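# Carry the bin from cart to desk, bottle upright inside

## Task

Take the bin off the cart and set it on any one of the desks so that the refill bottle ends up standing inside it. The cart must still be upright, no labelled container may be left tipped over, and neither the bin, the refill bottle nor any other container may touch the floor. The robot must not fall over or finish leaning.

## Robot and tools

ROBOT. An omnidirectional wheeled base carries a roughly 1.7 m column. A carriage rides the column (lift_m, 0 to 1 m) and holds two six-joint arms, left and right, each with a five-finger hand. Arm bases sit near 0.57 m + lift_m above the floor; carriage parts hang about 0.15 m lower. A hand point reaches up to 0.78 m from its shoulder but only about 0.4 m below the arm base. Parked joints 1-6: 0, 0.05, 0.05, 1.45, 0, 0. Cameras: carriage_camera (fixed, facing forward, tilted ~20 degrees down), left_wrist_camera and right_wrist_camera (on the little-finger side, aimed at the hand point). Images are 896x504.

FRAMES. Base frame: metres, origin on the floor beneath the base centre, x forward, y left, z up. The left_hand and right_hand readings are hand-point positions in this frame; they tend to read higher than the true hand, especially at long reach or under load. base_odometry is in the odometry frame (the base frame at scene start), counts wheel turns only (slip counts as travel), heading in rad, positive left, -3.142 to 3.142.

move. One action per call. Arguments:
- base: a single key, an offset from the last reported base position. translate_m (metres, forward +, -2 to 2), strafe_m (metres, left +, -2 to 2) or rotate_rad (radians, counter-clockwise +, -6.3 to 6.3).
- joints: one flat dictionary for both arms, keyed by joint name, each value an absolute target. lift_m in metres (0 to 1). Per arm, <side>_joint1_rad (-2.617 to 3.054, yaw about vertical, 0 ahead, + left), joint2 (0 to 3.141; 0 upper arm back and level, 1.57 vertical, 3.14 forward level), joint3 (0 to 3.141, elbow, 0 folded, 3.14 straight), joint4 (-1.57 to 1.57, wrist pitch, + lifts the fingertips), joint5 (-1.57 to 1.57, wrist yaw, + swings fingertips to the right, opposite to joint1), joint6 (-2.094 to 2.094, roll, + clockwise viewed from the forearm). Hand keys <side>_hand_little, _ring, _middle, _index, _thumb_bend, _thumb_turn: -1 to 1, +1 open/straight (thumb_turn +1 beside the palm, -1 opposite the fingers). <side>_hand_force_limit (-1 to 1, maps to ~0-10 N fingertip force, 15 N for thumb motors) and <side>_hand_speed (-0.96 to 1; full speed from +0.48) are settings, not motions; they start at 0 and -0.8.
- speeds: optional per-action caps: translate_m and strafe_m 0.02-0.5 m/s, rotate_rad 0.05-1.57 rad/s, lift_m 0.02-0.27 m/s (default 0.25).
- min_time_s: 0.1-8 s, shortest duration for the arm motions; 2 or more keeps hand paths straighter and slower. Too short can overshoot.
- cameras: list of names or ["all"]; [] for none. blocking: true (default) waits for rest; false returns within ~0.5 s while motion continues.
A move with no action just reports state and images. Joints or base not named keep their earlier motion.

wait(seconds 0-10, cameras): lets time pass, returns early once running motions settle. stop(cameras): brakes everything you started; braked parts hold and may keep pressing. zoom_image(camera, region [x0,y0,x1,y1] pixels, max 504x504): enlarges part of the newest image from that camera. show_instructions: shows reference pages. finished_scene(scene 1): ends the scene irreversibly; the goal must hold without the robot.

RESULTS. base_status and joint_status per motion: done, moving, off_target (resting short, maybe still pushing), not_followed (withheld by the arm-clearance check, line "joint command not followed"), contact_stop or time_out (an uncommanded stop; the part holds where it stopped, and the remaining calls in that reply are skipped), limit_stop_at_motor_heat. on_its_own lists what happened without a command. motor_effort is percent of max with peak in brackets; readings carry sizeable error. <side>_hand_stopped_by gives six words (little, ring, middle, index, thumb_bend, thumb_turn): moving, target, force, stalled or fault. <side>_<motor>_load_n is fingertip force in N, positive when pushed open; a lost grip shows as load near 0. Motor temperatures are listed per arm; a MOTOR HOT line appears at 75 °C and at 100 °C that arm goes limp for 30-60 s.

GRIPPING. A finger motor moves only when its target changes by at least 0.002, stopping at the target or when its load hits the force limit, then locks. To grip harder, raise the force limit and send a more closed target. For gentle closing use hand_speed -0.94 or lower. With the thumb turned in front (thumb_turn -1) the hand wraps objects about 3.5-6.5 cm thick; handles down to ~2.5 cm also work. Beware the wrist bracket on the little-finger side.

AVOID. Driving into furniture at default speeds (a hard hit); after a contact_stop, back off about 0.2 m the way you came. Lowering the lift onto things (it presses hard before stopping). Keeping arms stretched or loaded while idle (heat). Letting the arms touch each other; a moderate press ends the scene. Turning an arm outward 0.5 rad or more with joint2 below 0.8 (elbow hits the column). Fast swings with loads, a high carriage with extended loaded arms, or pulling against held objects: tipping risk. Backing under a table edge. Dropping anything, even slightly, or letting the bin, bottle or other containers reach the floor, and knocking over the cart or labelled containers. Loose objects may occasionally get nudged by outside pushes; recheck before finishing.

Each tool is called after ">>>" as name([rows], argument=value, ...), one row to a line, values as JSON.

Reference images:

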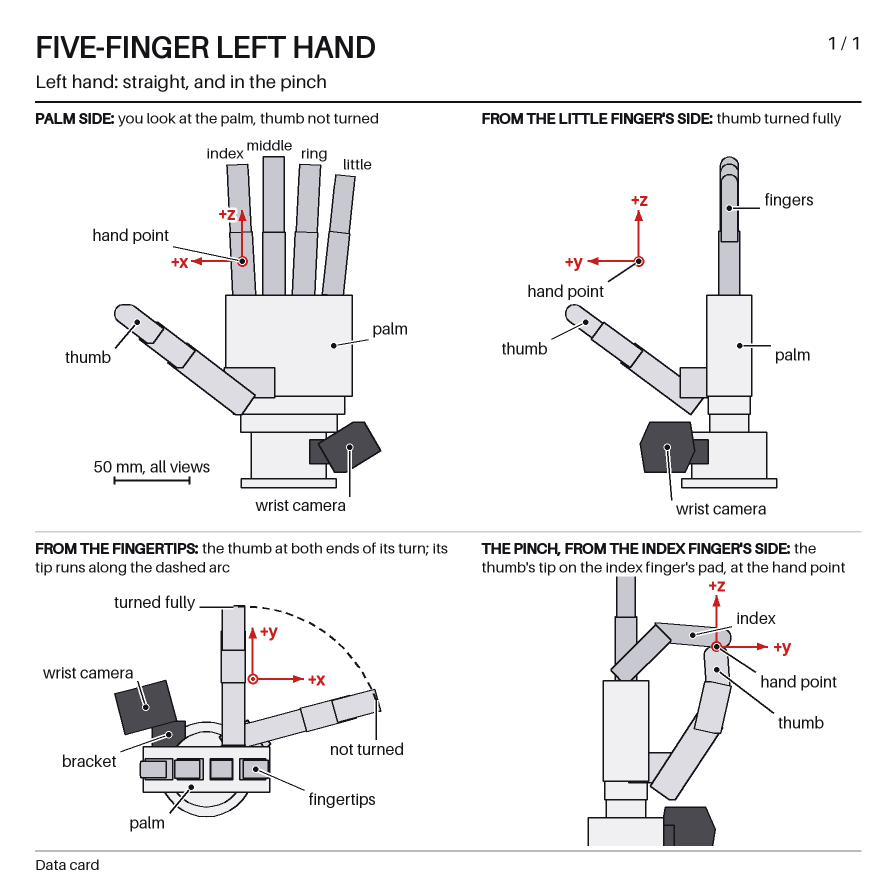

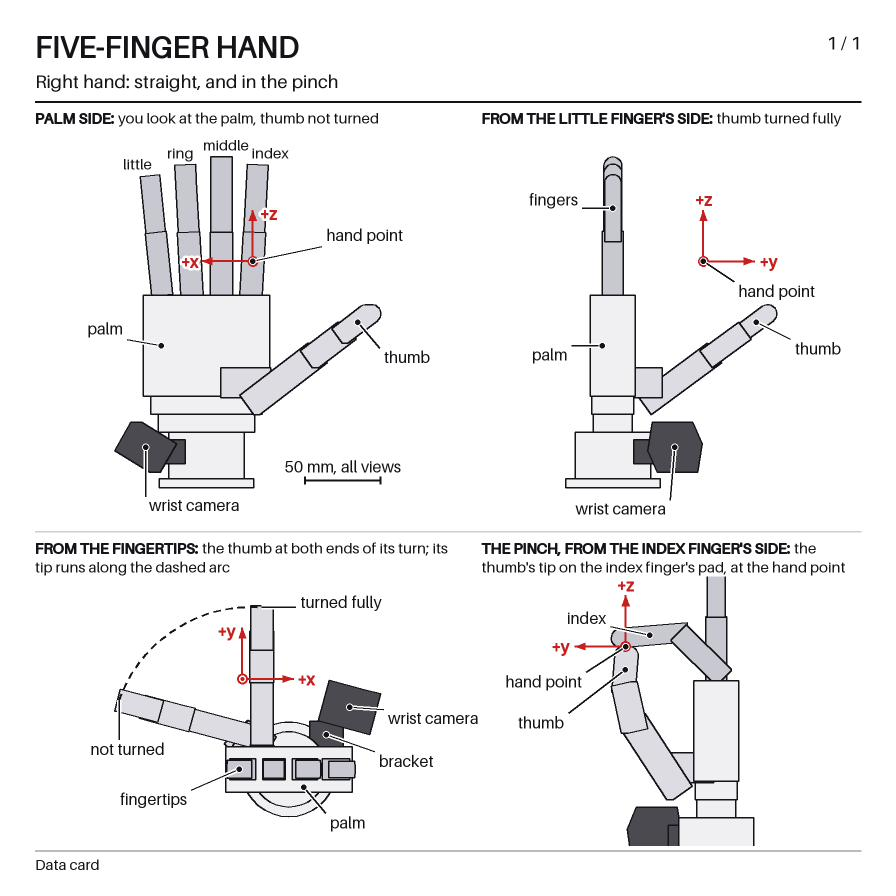

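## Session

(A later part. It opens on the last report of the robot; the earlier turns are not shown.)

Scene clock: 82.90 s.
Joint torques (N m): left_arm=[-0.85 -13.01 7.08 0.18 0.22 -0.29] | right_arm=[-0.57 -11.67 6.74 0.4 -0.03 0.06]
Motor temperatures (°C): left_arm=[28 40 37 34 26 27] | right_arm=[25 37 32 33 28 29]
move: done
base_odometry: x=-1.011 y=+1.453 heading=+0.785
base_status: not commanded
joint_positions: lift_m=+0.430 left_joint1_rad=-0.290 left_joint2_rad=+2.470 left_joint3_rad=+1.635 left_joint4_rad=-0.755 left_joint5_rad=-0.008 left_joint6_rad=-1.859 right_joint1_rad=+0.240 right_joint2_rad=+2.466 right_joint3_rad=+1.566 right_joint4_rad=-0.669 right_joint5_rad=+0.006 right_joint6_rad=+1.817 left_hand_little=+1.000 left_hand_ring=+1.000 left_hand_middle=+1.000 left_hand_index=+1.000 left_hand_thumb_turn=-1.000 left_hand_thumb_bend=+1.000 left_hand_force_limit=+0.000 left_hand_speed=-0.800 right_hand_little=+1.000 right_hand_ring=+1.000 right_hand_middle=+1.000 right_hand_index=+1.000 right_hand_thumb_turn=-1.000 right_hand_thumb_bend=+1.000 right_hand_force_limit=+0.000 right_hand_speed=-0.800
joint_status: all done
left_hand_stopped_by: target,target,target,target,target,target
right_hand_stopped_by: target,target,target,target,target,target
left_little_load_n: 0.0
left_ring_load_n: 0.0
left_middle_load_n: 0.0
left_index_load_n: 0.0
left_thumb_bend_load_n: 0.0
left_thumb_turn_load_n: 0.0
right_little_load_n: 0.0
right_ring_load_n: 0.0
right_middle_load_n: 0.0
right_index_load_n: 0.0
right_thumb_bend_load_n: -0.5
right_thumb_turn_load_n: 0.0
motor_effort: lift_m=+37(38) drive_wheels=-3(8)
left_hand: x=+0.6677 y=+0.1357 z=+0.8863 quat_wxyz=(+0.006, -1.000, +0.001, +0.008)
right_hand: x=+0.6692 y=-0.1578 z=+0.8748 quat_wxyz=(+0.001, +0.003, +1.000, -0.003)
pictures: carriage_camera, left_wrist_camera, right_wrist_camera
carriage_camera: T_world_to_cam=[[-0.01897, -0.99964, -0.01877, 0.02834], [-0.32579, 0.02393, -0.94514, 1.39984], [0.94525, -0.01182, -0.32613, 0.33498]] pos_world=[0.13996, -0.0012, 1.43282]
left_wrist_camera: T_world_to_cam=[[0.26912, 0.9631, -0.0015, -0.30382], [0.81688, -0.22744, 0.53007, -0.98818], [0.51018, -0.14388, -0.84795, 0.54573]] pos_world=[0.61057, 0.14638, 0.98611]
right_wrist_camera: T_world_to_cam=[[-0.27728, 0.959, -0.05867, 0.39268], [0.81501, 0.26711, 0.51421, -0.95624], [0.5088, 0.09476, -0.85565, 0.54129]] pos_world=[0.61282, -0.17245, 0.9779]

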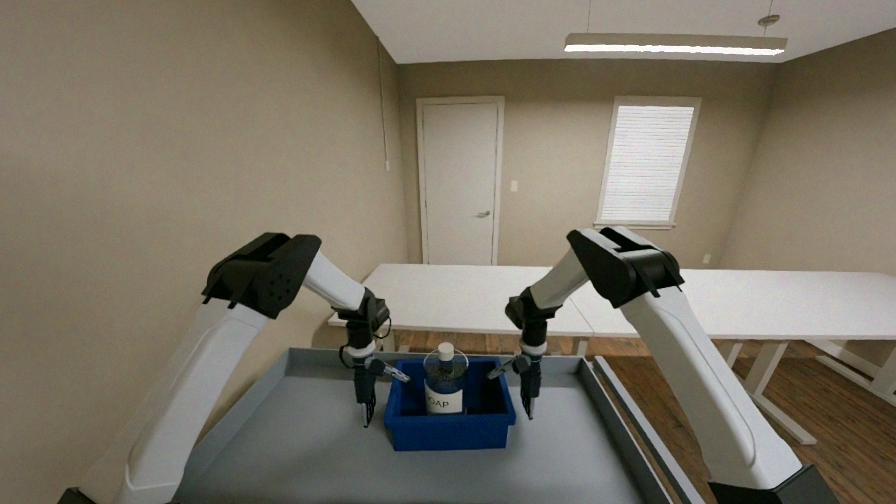

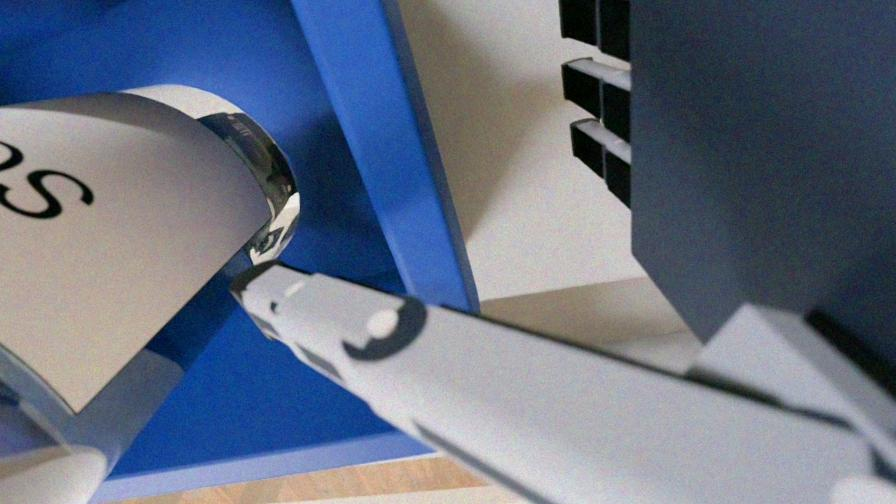

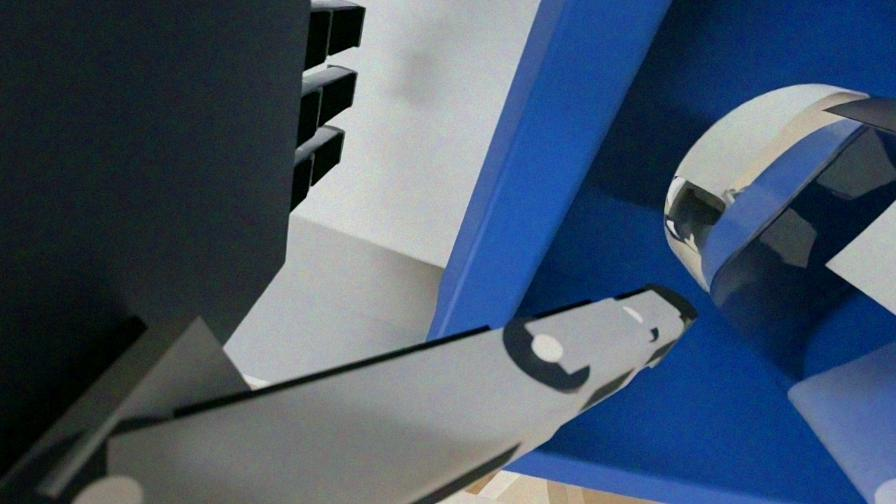

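>>> move(joints={"lift_m": 0.408}, speeds={"lift_m": 0.04}, cameras=["all"])

>>> zoom_image(camera="right_wrist_camera", region=[400, 0, 720, 360])

>>> zoom_image(camera="carriage_camera", region=[330, 300, 570, 480])

Scene clock: 86.60 s.
Joint torques (N m): left_arm=[-0.83 -13 6.99 0.23 0.21 -0.29] | right_arm=[-0.7 -11.81 6.64 0.36 0.07 0.07]
move: done
base_odometry: x=-1.011 y=+1.453 heading=+0.785
base_status: not commanded
joint_positions: lift_m=+0.408 left_joint1_rad=-0.290 left_joint2_rad=+2.470 left_joint3_rad=+1.638 left_joint4_rad=-0.759 left_joint5_rad=-0.008 left_joint6_rad=-1.859 right_joint1_rad=+0.240 right_joint2_rad=+2.466 right_joint3_rad=+1.567 right_joint4_rad=-0.664 right_joint5_rad=-0.002 right_joint6_rad=+1.817 left_hand_little=+1.000 left_hand_ring=+1.000 left_hand_middle=+1.000 left_hand_index=+1.000 left_hand_thumb_turn=-1.000 left_hand_thumb_bend=+1.000 left_hand_force_limit=+0.000 left_hand_speed=-0.800 right_hand_little=+1.000 right_hand_ring=+1.000 right_hand_middle=+1.000 right_hand_index=+1.000 right_hand_thumb_turn=-1.000 right_hand_thumb_bend=+1.000 right_hand_force_limit=+0.000 right_hand_speed=-0.800
joint_status: all done
left_hand_stopped_by: target,target,target,target,target,target
right_hand_stopped_by: target,target,target,target,target,target
left_little_load_n: 0.0
left_ring_load_n: 0.0
left_middle_load_n: 0.0
left_index_load_n: 0.5
left_thumb_bend_load_n: 0.0
left_thumb_turn_load_n: 0.0
right_little_load_n: 0.0
right_ring_load_n: 0.0
right_middle_load_n: 0.0
right_index_load_n: 0.0
right_thumb_bend_load_n: 0.0
right_thumb_turn_load_n: 0.5
motor_effort: lift_m=+36(38) drive_wheels=-3(7)
left_hand: x=+0.6677 y=+0.1358 z=+0.8648 quat_wxyz=(+0.007, -1.000, +0.001, +0.009)
right_hand: x=+0.6706 y=-0.1558 z=+0.8537 quat_wxyz=(+0.003, +0.003, +1.000, +0.002)
pictures: carriage_camera, left_wrist_camera, right_wrist_camera
carriage_camera: T_world_to_cam=[[-0.01897, -0.99964, -0.01877, 0.02793], [-0.32579, 0.02393, -0.94514, 1.37905], [0.94525, -0.01182, -0.32613, 0.3278]] pos_world=[0.13996, -0.0012, 1.41082]
left_wrist_camera: T_world_to_cam=[[0.26882, 0.96319, -0.00139, -0.30383], [0.81772, -0.22745, 0.52877, -0.97625], [0.50899, -0.14328, -0.84876, 0.52892]] pos_world=[0.61076, 0.14638, 0.96471]
right_wrist_camera: T_world_to_cam=[[-0.27704, 0.95952, -0.0506, 0.38284], [0.81302, 0.26215, 0.51988, -0.95126], [0.51211, 0.10289, -0.85274, 0.51892]] pos_world=[0.61371, -0.17136, 0.95642]

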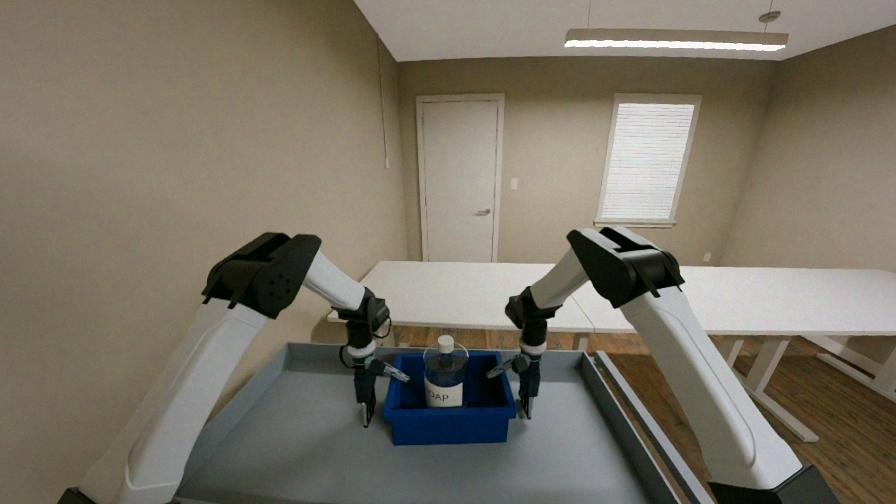

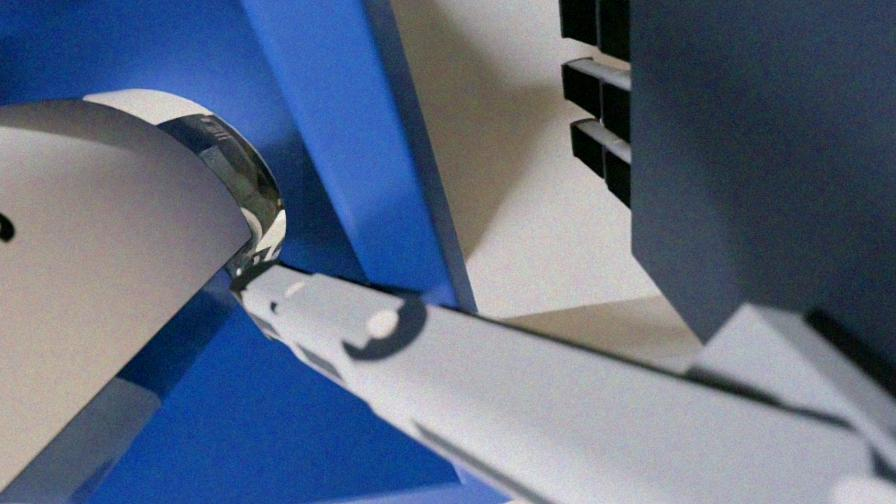

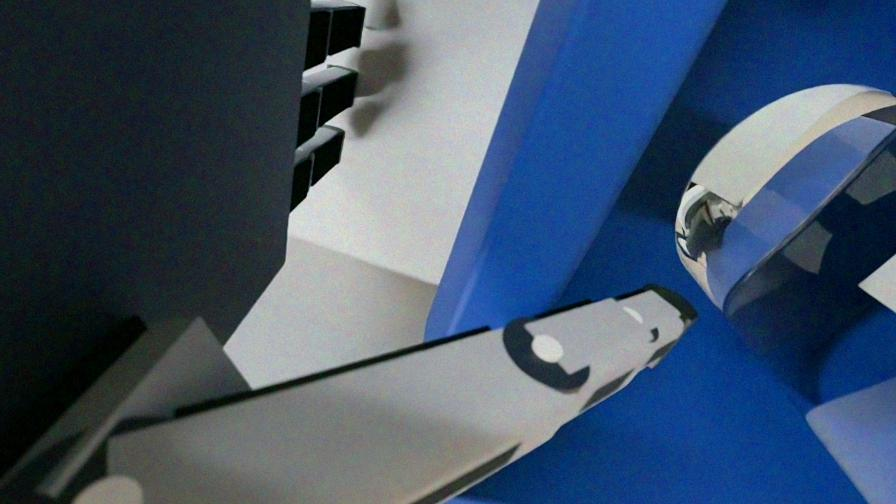

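Scaled by 1.400 from the camera's image (finer frame: 1280x720).

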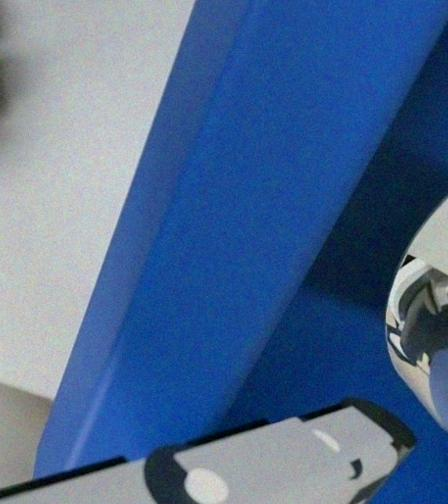

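Scaled by 2.100 from the camera's image (finer frame: 1280x720).

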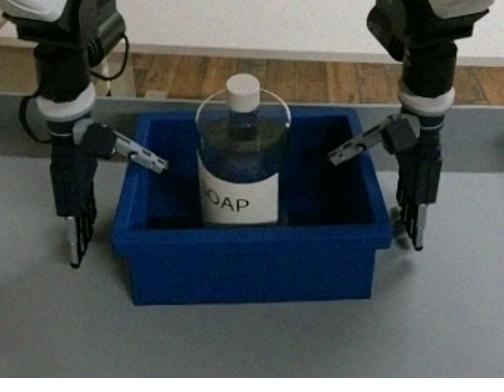

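>>> move(joints={"left_hand_little": -0.4, "left_hand_ring": -0.4, "left_hand_middle": -0.4, "left_hand_index": -0.4, "right_hand_little": -0.4, "right_hand_ring": -0.4, "right_hand_middle": -0.4, "right_hand_index": -0.4, "left_hand_force_limit": -0.6, "right_hand_force_limit": -0.6, "left_hand_speed": -0.88, "right_hand_speed": -0.88}, cameras=["all"])

>>> zoom_image(camera="carriage_camera", region=[330, 300, 570, 480])

Scene clock: 93.13 s.
Joint torques (N m): left_arm=[-0.87 -13.03 6.91 0.23 0.34 -0.29] | right_arm=[-0.65 -11.81 6.57 0.38 0.06 0.03]
Motor temperatures (°C): left_arm=[28 45 37 34 26 27] | right_arm=[25 38 32 33 28 29]
move: off_target
base_odometry: x=-1.011 y=+1.453 heading=+0.785
base_status: not commanded
joint_positions: lift_m=+0.408 left_joint1_rad=-0.290 left_joint2_rad=+2.470 left_joint3_rad=+1.638 left_joint4_rad=-0.761 left_joint5_rad=-0.018 left_joint6_rad=-1.860 right_joint1_rad=+0.240 right_joint2_rad=+2.466 right_joint3_rad=+1.567 right_joint4_rad=-0.664 right_joint5_rad=-0.002 right_joint6_rad=+1.817 left_hand_little=-0.371 left_hand_ring=-0.336 left_hand_middle=-0.315 left_hand_index=-0.381 left_hand_thumb_turn=-1.000 left_hand_thumb_bend=+1.000 left_hand_force_limit=-0.600 left_hand_speed=-0.880 right_hand_little=-0.400 right_hand_ring=-0.191 right_hand_middle=+0.021 right_hand_index=-0.214 right_hand_thumb_turn=-1.000 right_hand_thumb_bend=+1.000 right_hand_force_limit=-0.600 right_hand_speed=-0.880
joint_status: left_hand_little off_target (ended at -0.371, target -0.400); left_hand_ring off_target (ended at -0.336, target -0.400); left_hand_middle off_target (ended at -0.315, target -0.400); right_hand_ring off_target (ended at -0.191, target -0.400); right_hand_middle off_target (ended at +0.021, target -0.400); right_hand_index off_target (ended at -0.214, target -0.400); the others done
left_hand_stopped_by: force,force,force,force,target,target
right_hand_stopped_by: target,force,force,force,target,target
left_little_load_n: 2.5
left_ring_load_n: 2.0
left_middle_load_n: -1.0
left_index_load_n: 5.5
left_thumb_bend_load_n: 0.5
left_thumb_turn_load_n: 0.0
right_little_load_n: 0.0
right_ring_load_n: 0.5
right_middle_load_n: 0.0
right_index_load_n: 3.0
right_thumb_bend_load_n: 0.0
right_thumb_turn_load_n: 1.0
motor_effort: lift_m=+37(37) drive_wheels=-4(9)
left_hand: x=+0.6680 y=+0.1378 z=+0.8643 quat_wxyz=(+0.012, -1.000, +0.001, +0.008)
right_hand: x=+0.6706 y=-0.1558 z=+0.8537 quat_wxyz=(+0.003, +0.003, +1.000, +0.002)
pictures: carriage_camera, left_wrist_camera, right_wrist_camera
carriage_camera: T_world_to_cam=[[-0.01897, -0.99964, -0.01877, 0.02793], [-0.32579, 0.02393, -0.94514, 1.37905], [0.94525, -0.01182, -0.32613, 0.3278]] pos_world=[0.13996, -0.0012, 1.41082]
left_wrist_camera: T_world_to_cam=[[0.26862, 0.96321, 0.00886, -0.3146], [0.81679, -0.23264, 0.52795, -0.97366], [0.51059, -0.13458, -0.84923, 0.52668]] pos_world=[0.61086, 0.14739, 0.9641]
right_wrist_camera: T_world_to_cam=[[-0.27704, 0.95952, -0.0506, 0.38284], [0.81302, 0.26215, 0.51988, -0.95126], [0.51211, 0.10289, -0.85274, 0.51892]] pos_world=[0.61371, -0.17136, 0.95642]

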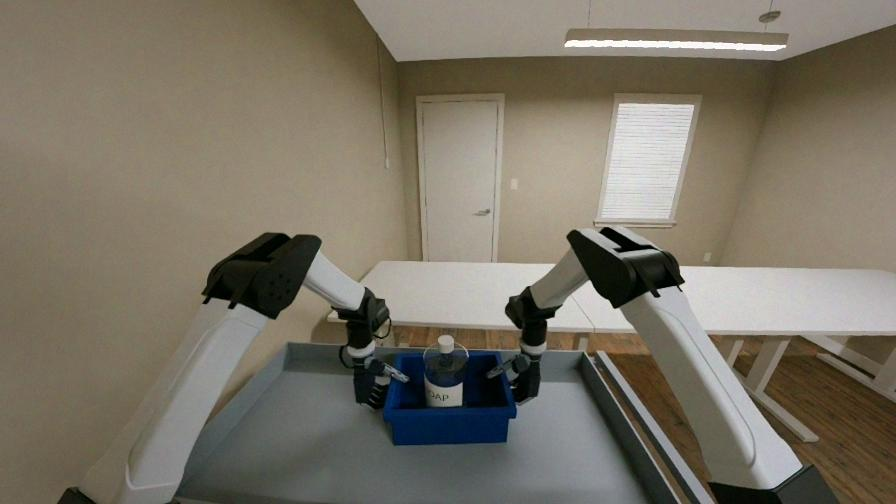

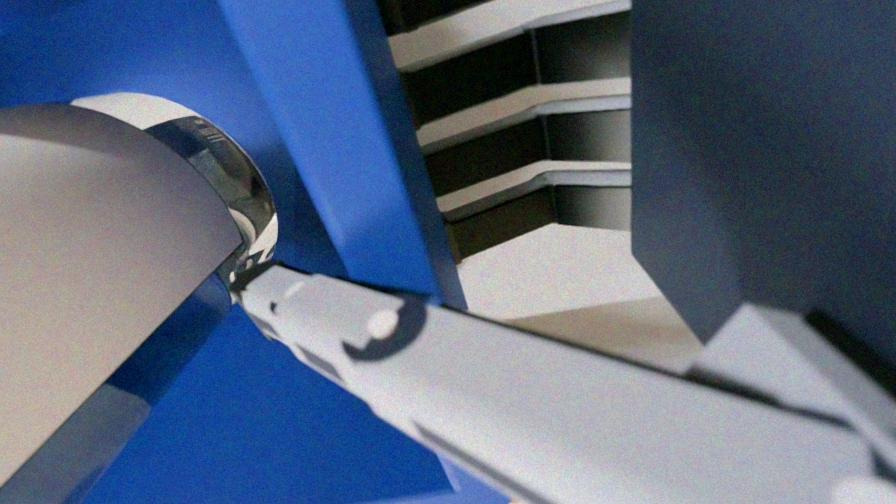

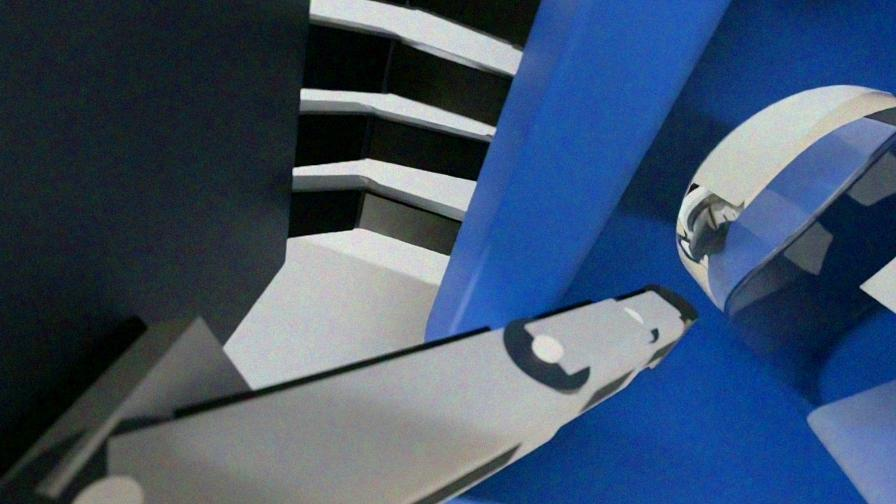

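Scaled by 2.100 from the camera's image (finer frame: 1280x720).

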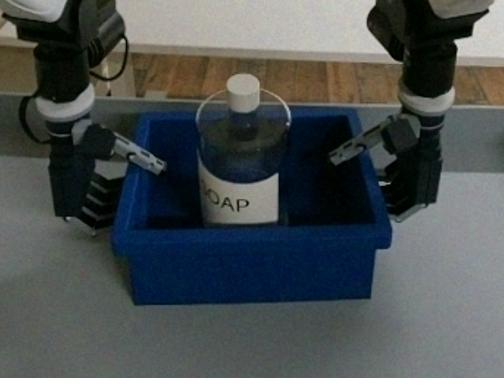

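>>> move(joints={"left_hand_thumb_bend": 0.1, "right_hand_thumb_bend": 0.1, "left_hand_force_limit": -0.5, "right_hand_force_limit": -0.5, "left_hand_speed": -0.9, "right_hand_speed": -0.9}, cameras=["all"])

>>> zoom_image(camera="carriage_camera", region=[330, 300, 570, 480])

Scene clock: 97.37 s.
Joint torques (N m): left_arm=[-0.84 -13.01 6.9 0.24 0.34 -0.28] | right_arm=[-0.61 -11.84 6.63 0.37 0.05 0.06]
move: off_target
base_odometry: x=-1.011 y=+1.453 heading=+0.785
base_status: not commanded
joint_positions: lift_m=+0.408 left_joint1_rad=-0.290 left_joint2_rad=+2.470 left_joint3_rad=+1.638 left_joint4_rad=-0.761 left_joint5_rad=-0.018 left_joint6_rad=-1.860 right_joint1_rad=+0.240 right_joint2_rad=+2.466 right_joint3_rad=+1.567 right_joint4_rad=-0.664 right_joint5_rad=-0.002 right_joint6_rad=+1.817 left_hand_little=-0.371 left_hand_ring=-0.336 left_hand_middle=-0.315 left_hand_index=-0.381 left_hand_thumb_turn=-1.000 left_hand_thumb_bend=+0.988 left_hand_force_limit=-0.500 left_hand_speed=-0.900 right_hand_little=-0.400 right_hand_ring=-0.191 right_hand_middle=+0.021 right_hand_index=-0.214 right_hand_thumb_turn=-1.000 right_hand_thumb_bend=+0.984 right_hand_force_limit=-0.500 right_hand_speed=-0.900
joint_status: left_hand_thumb_bend off_target (ended at +0.988, target +0.100); right_hand_thumb_bend off_target (ended at +0.984, target +0.100); the others done
left_hand_stopped_by: force,force,force,force,force,target
right_hand_stopped_by: target,force,force,force,force,target
left_little_load_n: 2.5
left_ring_load_n: 2.0
left_middle_load_n: -1.0
left_index_load_n: 6.0
left_thumb_bend_load_n: 4.0
left_thumb_turn_load_n: 0.0
right_little_load_n: 0.0
right_ring_load_n: 1.0
right_middle_load_n: 0.0
right_index_load_n: 3.5
right_thumb_bend_load_n: 3.5
right_thumb_turn_load_n: 0.5
motor_effort: lift_m=+37(37) drive_wheels=-3(9)
left_hand: x=+0.6680 y=+0.1378 z=+0.8643 quat_wxyz=(+0.012, -1.000, +0.001, +0.008)
right_hand: x=+0.6706 y=-0.1558 z=+0.8537 quat_wxyz=(+0.003, +0.003, +1.000, +0.002)
pictures: carriage_camera, left_wrist_camera, right_wrist_camera
carriage_camera: T_world_to_cam=[[-0.01897, -0.99964, -0.01877, 0.02793], [-0.32579, 0.02393, -0.94514, 1.37905], [0.94525, -0.01182, -0.32613, 0.3278]] pos_world=[0.13996, -0.0012, 1.41082]
left_wrist_camera: T_world_to_cam=[[0.26862, 0.96321, 0.00886, -0.3146], [0.81679, -0.23264, 0.52795, -0.97366], [0.51059, -0.13458, -0.84923, 0.52668]] pos_world=[0.61086, 0.14739, 0.9641]
right_wrist_camera: T_world_to_cam=[[-0.27704, 0.95952, -0.0506, 0.38284], [0.81302, 0.26215, 0.51988, -0.95126], [0.51211, 0.10289, -0.85274, 0.51892]] pos_world=[0.61371, -0.17136, 0.95642]

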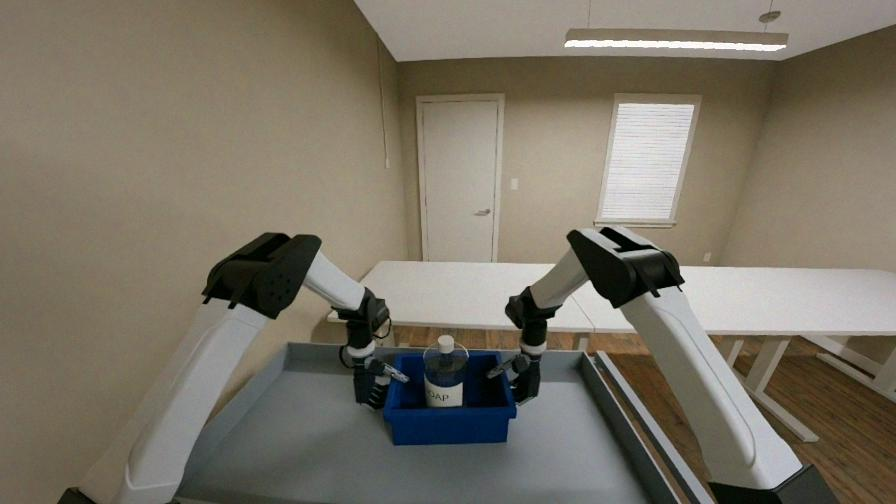

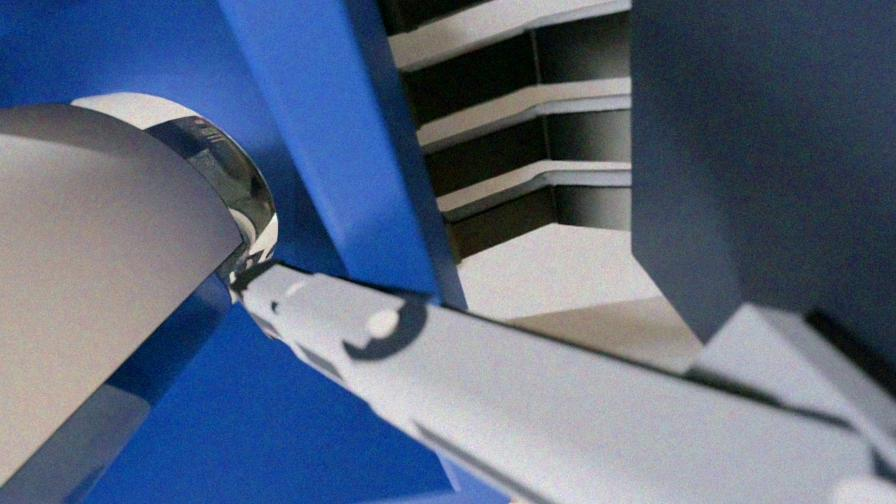

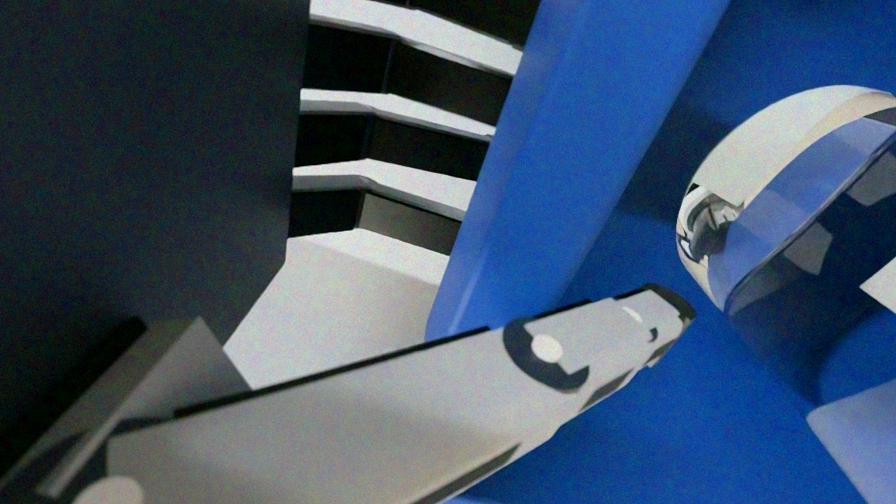

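Scaled by 2.100 from the camera's image (finer frame: 1280x720).

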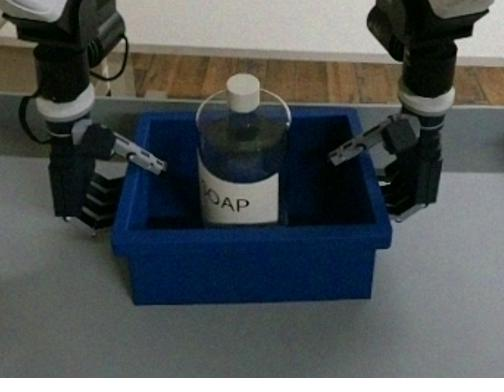

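>>> move(joints={"left_hand_thumb_bend": 1, "right_hand_thumb_bend": 1, "lift_m": 0.419}, speeds={"lift_m": 0.02}, cameras=["carriage_camera", "left_wrist_camera", "right_wrist_camera"])

>>> zoom_image(camera="carriage_camera", region=[330, 300, 570, 480])

Scene clock: 99.23 s.
Joint torques (N m): left_arm=[-0.44 -14.49 6.8 0.14 0.47 -0.22] | right_arm=[-0.7 -12.71 6.57 0.27 -0.03 0.08]
move: done
base_odometry: x=-1.011 y=+1.453 heading=+0.785
base_status: not commanded
joint_positions: lift_m=+0.419 left_joint1_rad=-0.295 left_joint2_rad=+2.488 left_joint3_rad=+1.638 left_joint4_rad=-0.755 left_joint5_rad=-0.032 left_joint6_rad=-1.867 right_joint1_rad=+0.240 right_joint2_rad=+2.476 right_joint3_rad=+1.567 right_joint4_rad=-0.655 right_joint5_rad=+0.005 right_joint6_rad=+1.817 left_hand_little=-0.371 left_hand_ring=-0.336 left_hand_middle=-0.315 left_hand_index=-0.380 left_hand_thumb_turn=-1.000 left_hand_thumb_bend=+1.000 left_hand_force_limit=-0.500 left_hand_speed=-0.900 right_hand_little=-0.400 right_hand_ring=-0.191 right_hand_middle=+0.021 right_hand_index=-0.214 right_hand_thumb_turn=-1.000 right_hand_thumb_bend=+1.000 right_hand_force_limit=-0.500 right_hand_speed=-0.900
joint_status: all done
left_hand_stopped_by: force,force,force,force,target,target
right_hand_stopped_by: target,force,force,force,target,target
left_little_load_n: 3.0
left_ring_load_n: 5.5
left_middle_load_n: 0.0
left_index_load_n: 7.0
left_thumb_bend_load_n: 0.0
left_thumb_turn_load_n: 0.0
right_little_load_n: 5.0
right_ring_load_n: 0.0
right_middle_load_n: 0.0
right_index_load_n: 0.0
right_thumb_bend_load_n: 0.0
right_thumb_turn_load_n: 0.0
motor_effort: lift_m=+38(42) drive_wheels=-5(6)
left_hand: x=+0.6657 y=+0.1394 z=+0.8669 quat_wxyz=(+0.020, -1.000, +0.000, +0.011)
right_hand: x=+0.6709 y=-0.1572 z=+0.8603 quat_wxyz=(+0.004, +0.003, +1.000, -0.002)
carriage_camera: T_world_to_cam=[[-0.01897, -0.99964, -0.01877, 0.02814], [-0.32579, 0.02393, -0.94514, 1.38935], [0.94525, -0.01182, -0.32613, 0.33136]] pos_world=[0.13996, -0.0012, 1.42172]
left_wrist_camera: T_world_to_cam=[[0.26651, 0.96356, 0.02303, -0.3264], [0.82087, -0.23944, 0.5185, -0.96646], [0.50512, -0.11928, -0.85476, 0.53663]] pos_world=[0.60926, 0.14711, 0.96732]
right_wrist_camera: T_world_to_cam=[[-0.27692, 0.95913, -0.05822, 0.3911], [0.81226, 0.26602, 0.5191, -0.95284], [0.51338, 0.09646, -0.85273, 0.5227]] pos_world=[0.61391, -0.17205, 0.96311]

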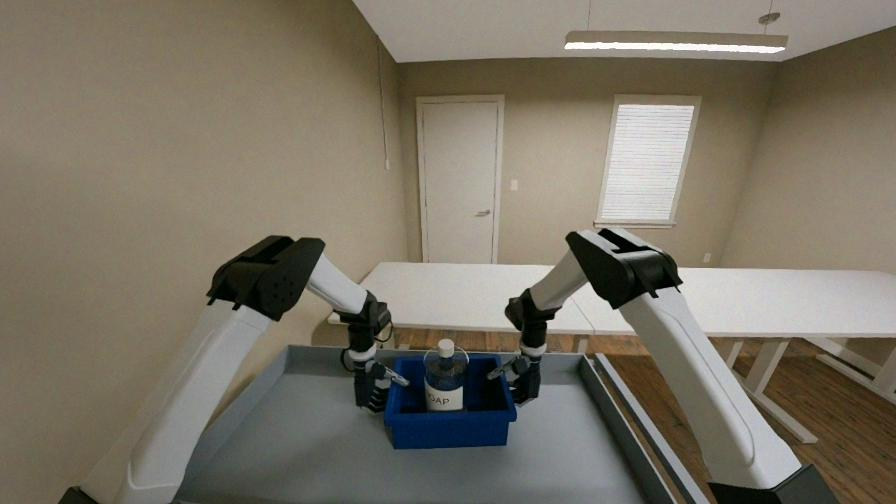

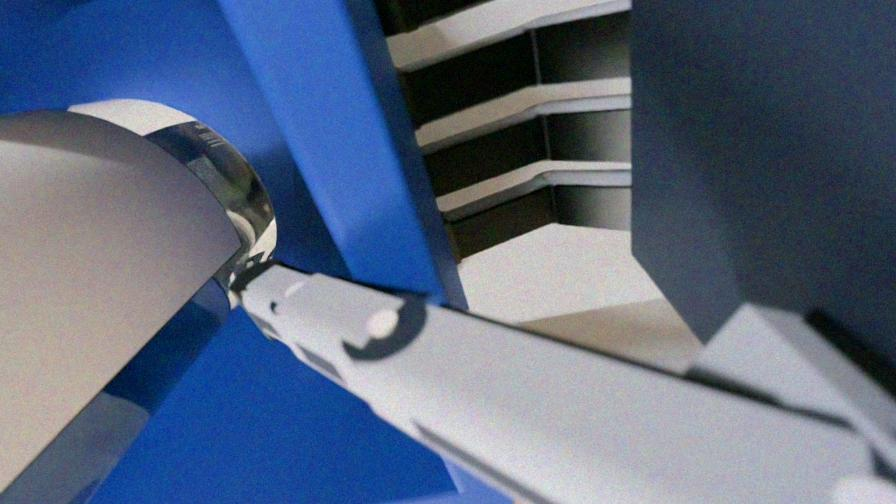

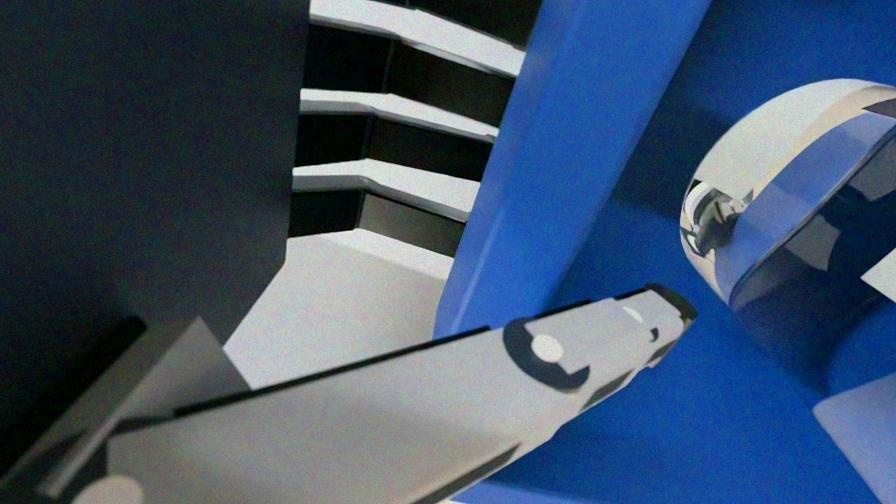

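Scaled by 2.100 from the camera's image (finer frame: 1280x720).

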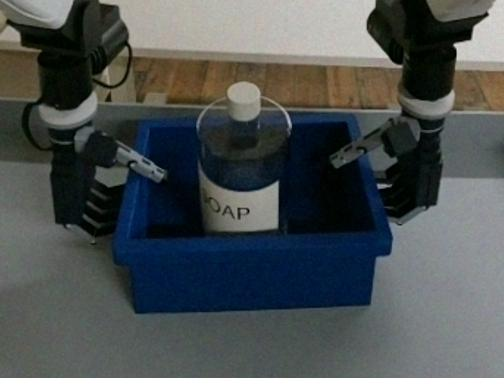

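>>> move(joints={"left_hand_thumb_bend": 0.5, "right_hand_thumb_bend": 0.5})

>>> move(joints={"lift_m": 0.439}, speeds={"lift_m": 0.02}, cameras=["carriage_camera", "left_wrist_camera", "right_wrist_camera"])

>>> zoom_image(camera="carriage_camera", region=[330, 300, 570, 480])

Scene clock: 102.07 s.
Joint torques (N m): left_arm=[-0.5 -14.39 6.84 0.15 0.51 -0.21] | right_arm=[-0.66 -12.77 6.67 0.27 -0.01 0.09]
move: off_target
base_odometry: x=-1.011 y=+1.453 heading=+0.785
base_status: not commanded
joint_positions: lift_m=+0.419 left_joint1_rad=-0.295 left_joint2_rad=+2.488 left_joint3_rad=+1.638 left_joint4_rad=-0.755 left_joint5_rad=-0.033 left_joint6_rad=-1.867 right_joint1_rad=+0.240 right_joint2_rad=+2.476 right_joint3_rad=+1.567 right_joint4_rad=-0.653 right_joint5_rad=+0.004 right_joint6_rad=+1.814 left_hand_little=-0.371 left_hand_ring=-0.336 left_hand_middle=-0.315 left_hand_index=-0.380 left_hand_thumb_turn=-1.000 left_hand_thumb_bend=+0.974 left_hand_force_limit=-0.500 left_hand_speed=-0.900 right_hand_little=-0.400 right_hand_ring=-0.191 right_hand_middle=+0.021 right_hand_index=-0.214 right_hand_thumb_turn=-1.000 right_hand_thumb_bend=+0.835 right_hand_force_limit=-0.500 right_hand_speed=-0.900
joint_status: left_hand_thumb_bend off_target (ended at +0.974, target +0.500); right_hand_thumb_bend off_target (ended at +0.835, target +0.500)
left_hand_stopped_by: force,force,force,force,force,target
right_hand_stopped_by: target,force,force,force,force,target
left_little_load_n: 3.0
left_ring_load_n: 6.5
left_middle_load_n: 0.0
left_index_load_n: 9.0
left_thumb_bend_load_n: 4.5
left_thumb_turn_load_n: 0.0
right_little_load_n: 7.0
right_ring_load_n: 0.5
right_middle_load_n: 0.0
right_index_load_n: 0.0
right_thumb_bend_load_n: 3.5
right_thumb_turn_load_n: 1.0
motor_effort: lift_m=+38(39) drive_wheels=-3(8)
left_hand: x=+0.6658 y=+0.1396 z=+0.8669 quat_wxyz=(+0.021, -1.000, +0.000, +0.011)
right_hand: x=+0.6711 y=-0.1568 z=+0.8604 quat_wxyz=(+0.005, +0.002, +1.000, -0.001)
pictures: none

Scene clock: 103.37 s.
Joint torques (N m): left_arm=[-0.03 -14.75 6.75 0.26 0.45 -0.19] | right_arm=[-0.51 -14.89 6.34 0.11 -0.08 0.11]
move: done
base_odometry: x=-1.011 y=+1.453 heading=+0.785
base_status: not commanded
joint_positions: lift_m=+0.439 left_joint1_rad=-0.300 left_joint2_rad=+2.492 left_joint3_rad=+1.638 left_joint4_rad=-0.772 left_joint5_rad=-0.031 left_joint6_rad=-1.870 right_joint1_rad=+0.240 right_joint2_rad=+2.498 right_joint3_rad=+1.567 right_joint4_rad=-0.641 right_joint5_rad=+0.010 right_joint6_rad=+1.814 left_hand_little=-0.371 left_hand_ring=-0.336 left_hand_middle=-0.315 left_hand_index=-0.380 left_hand_thumb_turn=-1.000 left_hand_thumb_bend=+0.974 left_hand_force_limit=-0.500 left_hand_speed=-0.900 right_hand_little=-0.399 right_hand_ring=-0.191 right_hand_middle=+0.021 right_hand_index=-0.214 right_hand_thumb_turn=-1.000 right_hand_thumb_bend=+0.834 right_hand_force_limit=-0.500 right_hand_speed=-0.900
joint_status: all done
left_hand_stopped_by: force,force,force,force,force,target
right_hand_stopped_by: target,force,force,force,force,target
left_little_load_n: 0.0
left_ring_load_n: 2.0
left_middle_load_n: 0.0
left_index_load_n: 18.0
left_thumb_bend_load_n: 4.0
left_thumb_turn_load_n: 2.0
right_little_load_n: 14.0
right_ring_load_n: 0.0
right_middle_load_n: 0.0
right_index_load_n: 0.0
right_thumb_bend_load_n: 0.0
right_thumb_turn_load_n: 0.0
motor_effort: lift_m=+40(43) drive_wheels=+1(6)
left_hand: x=+0.6594 y=+0.1387 z=+0.8842 quat_wxyz=(+0.023, -0.999, +0.001, +0.022)
right_hand: x=+0.6690 y=-0.1584 z=+0.8708 quat_wxyz=(+0.001, +0.002, +1.000, -0.005)
carriage_camera: T_world_to_cam=[[-0.01897, -0.99964, -0.01877, 0.02851], [-0.32579, 0.02393, -0.94514, 1.40816], [0.94525, -0.01182, -0.32613, 0.33785]] pos_world=[0.13996, -0.0012, 1.44162]
left_wrist_camera: T_world_to_cam=[[0.26917, 0.96282, 0.02297, -0.32609], [0.83095, -0.24423, 0.49987, -0.95985], [0.48689, -0.11547, -0.86579, 0.57578]] pos_world=[0.60503, 0.14603, 0.9858]
right_wrist_camera: T_world_to_cam=[[-0.2802, 0.95794, -0.06201, 0.39765], [0.81476, 0.27149, 0.5123, -0.95128], [0.50759, 0.09303, -0.85656, 0.53937]] pos_world=[0.61272, -0.17284, 0.974]

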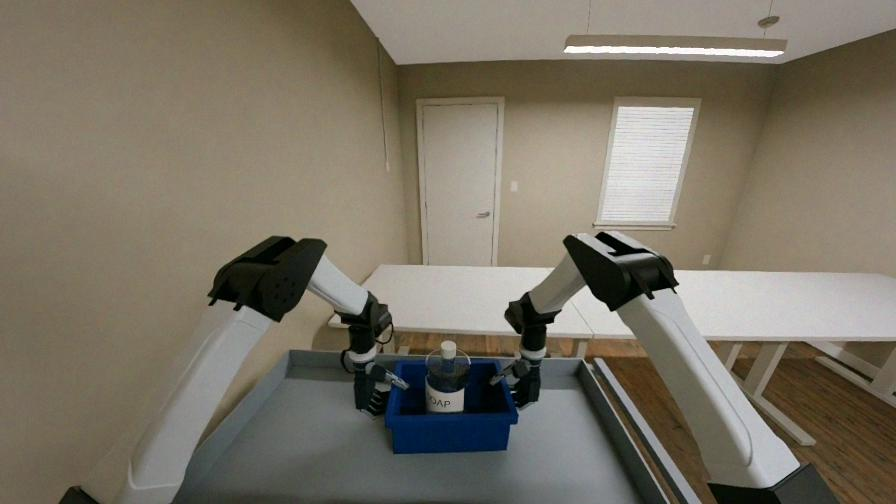

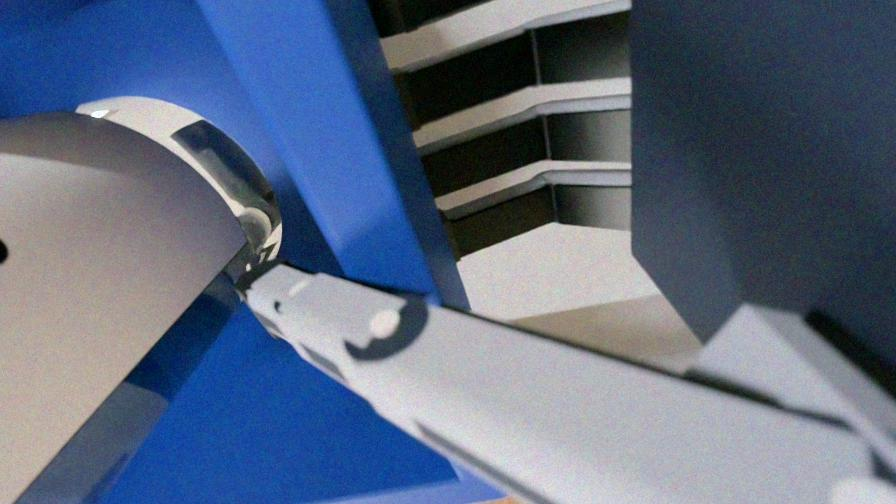

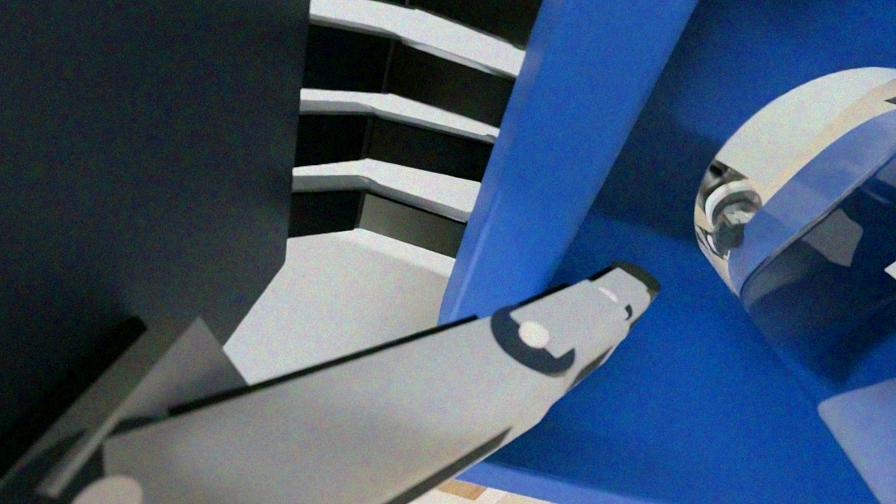

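Scaled by 2.100 from the camera's image (finer frame: 1280x720).

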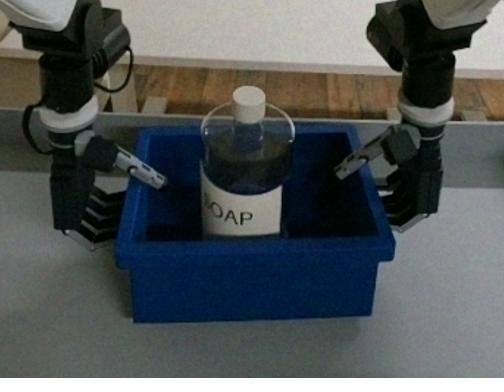

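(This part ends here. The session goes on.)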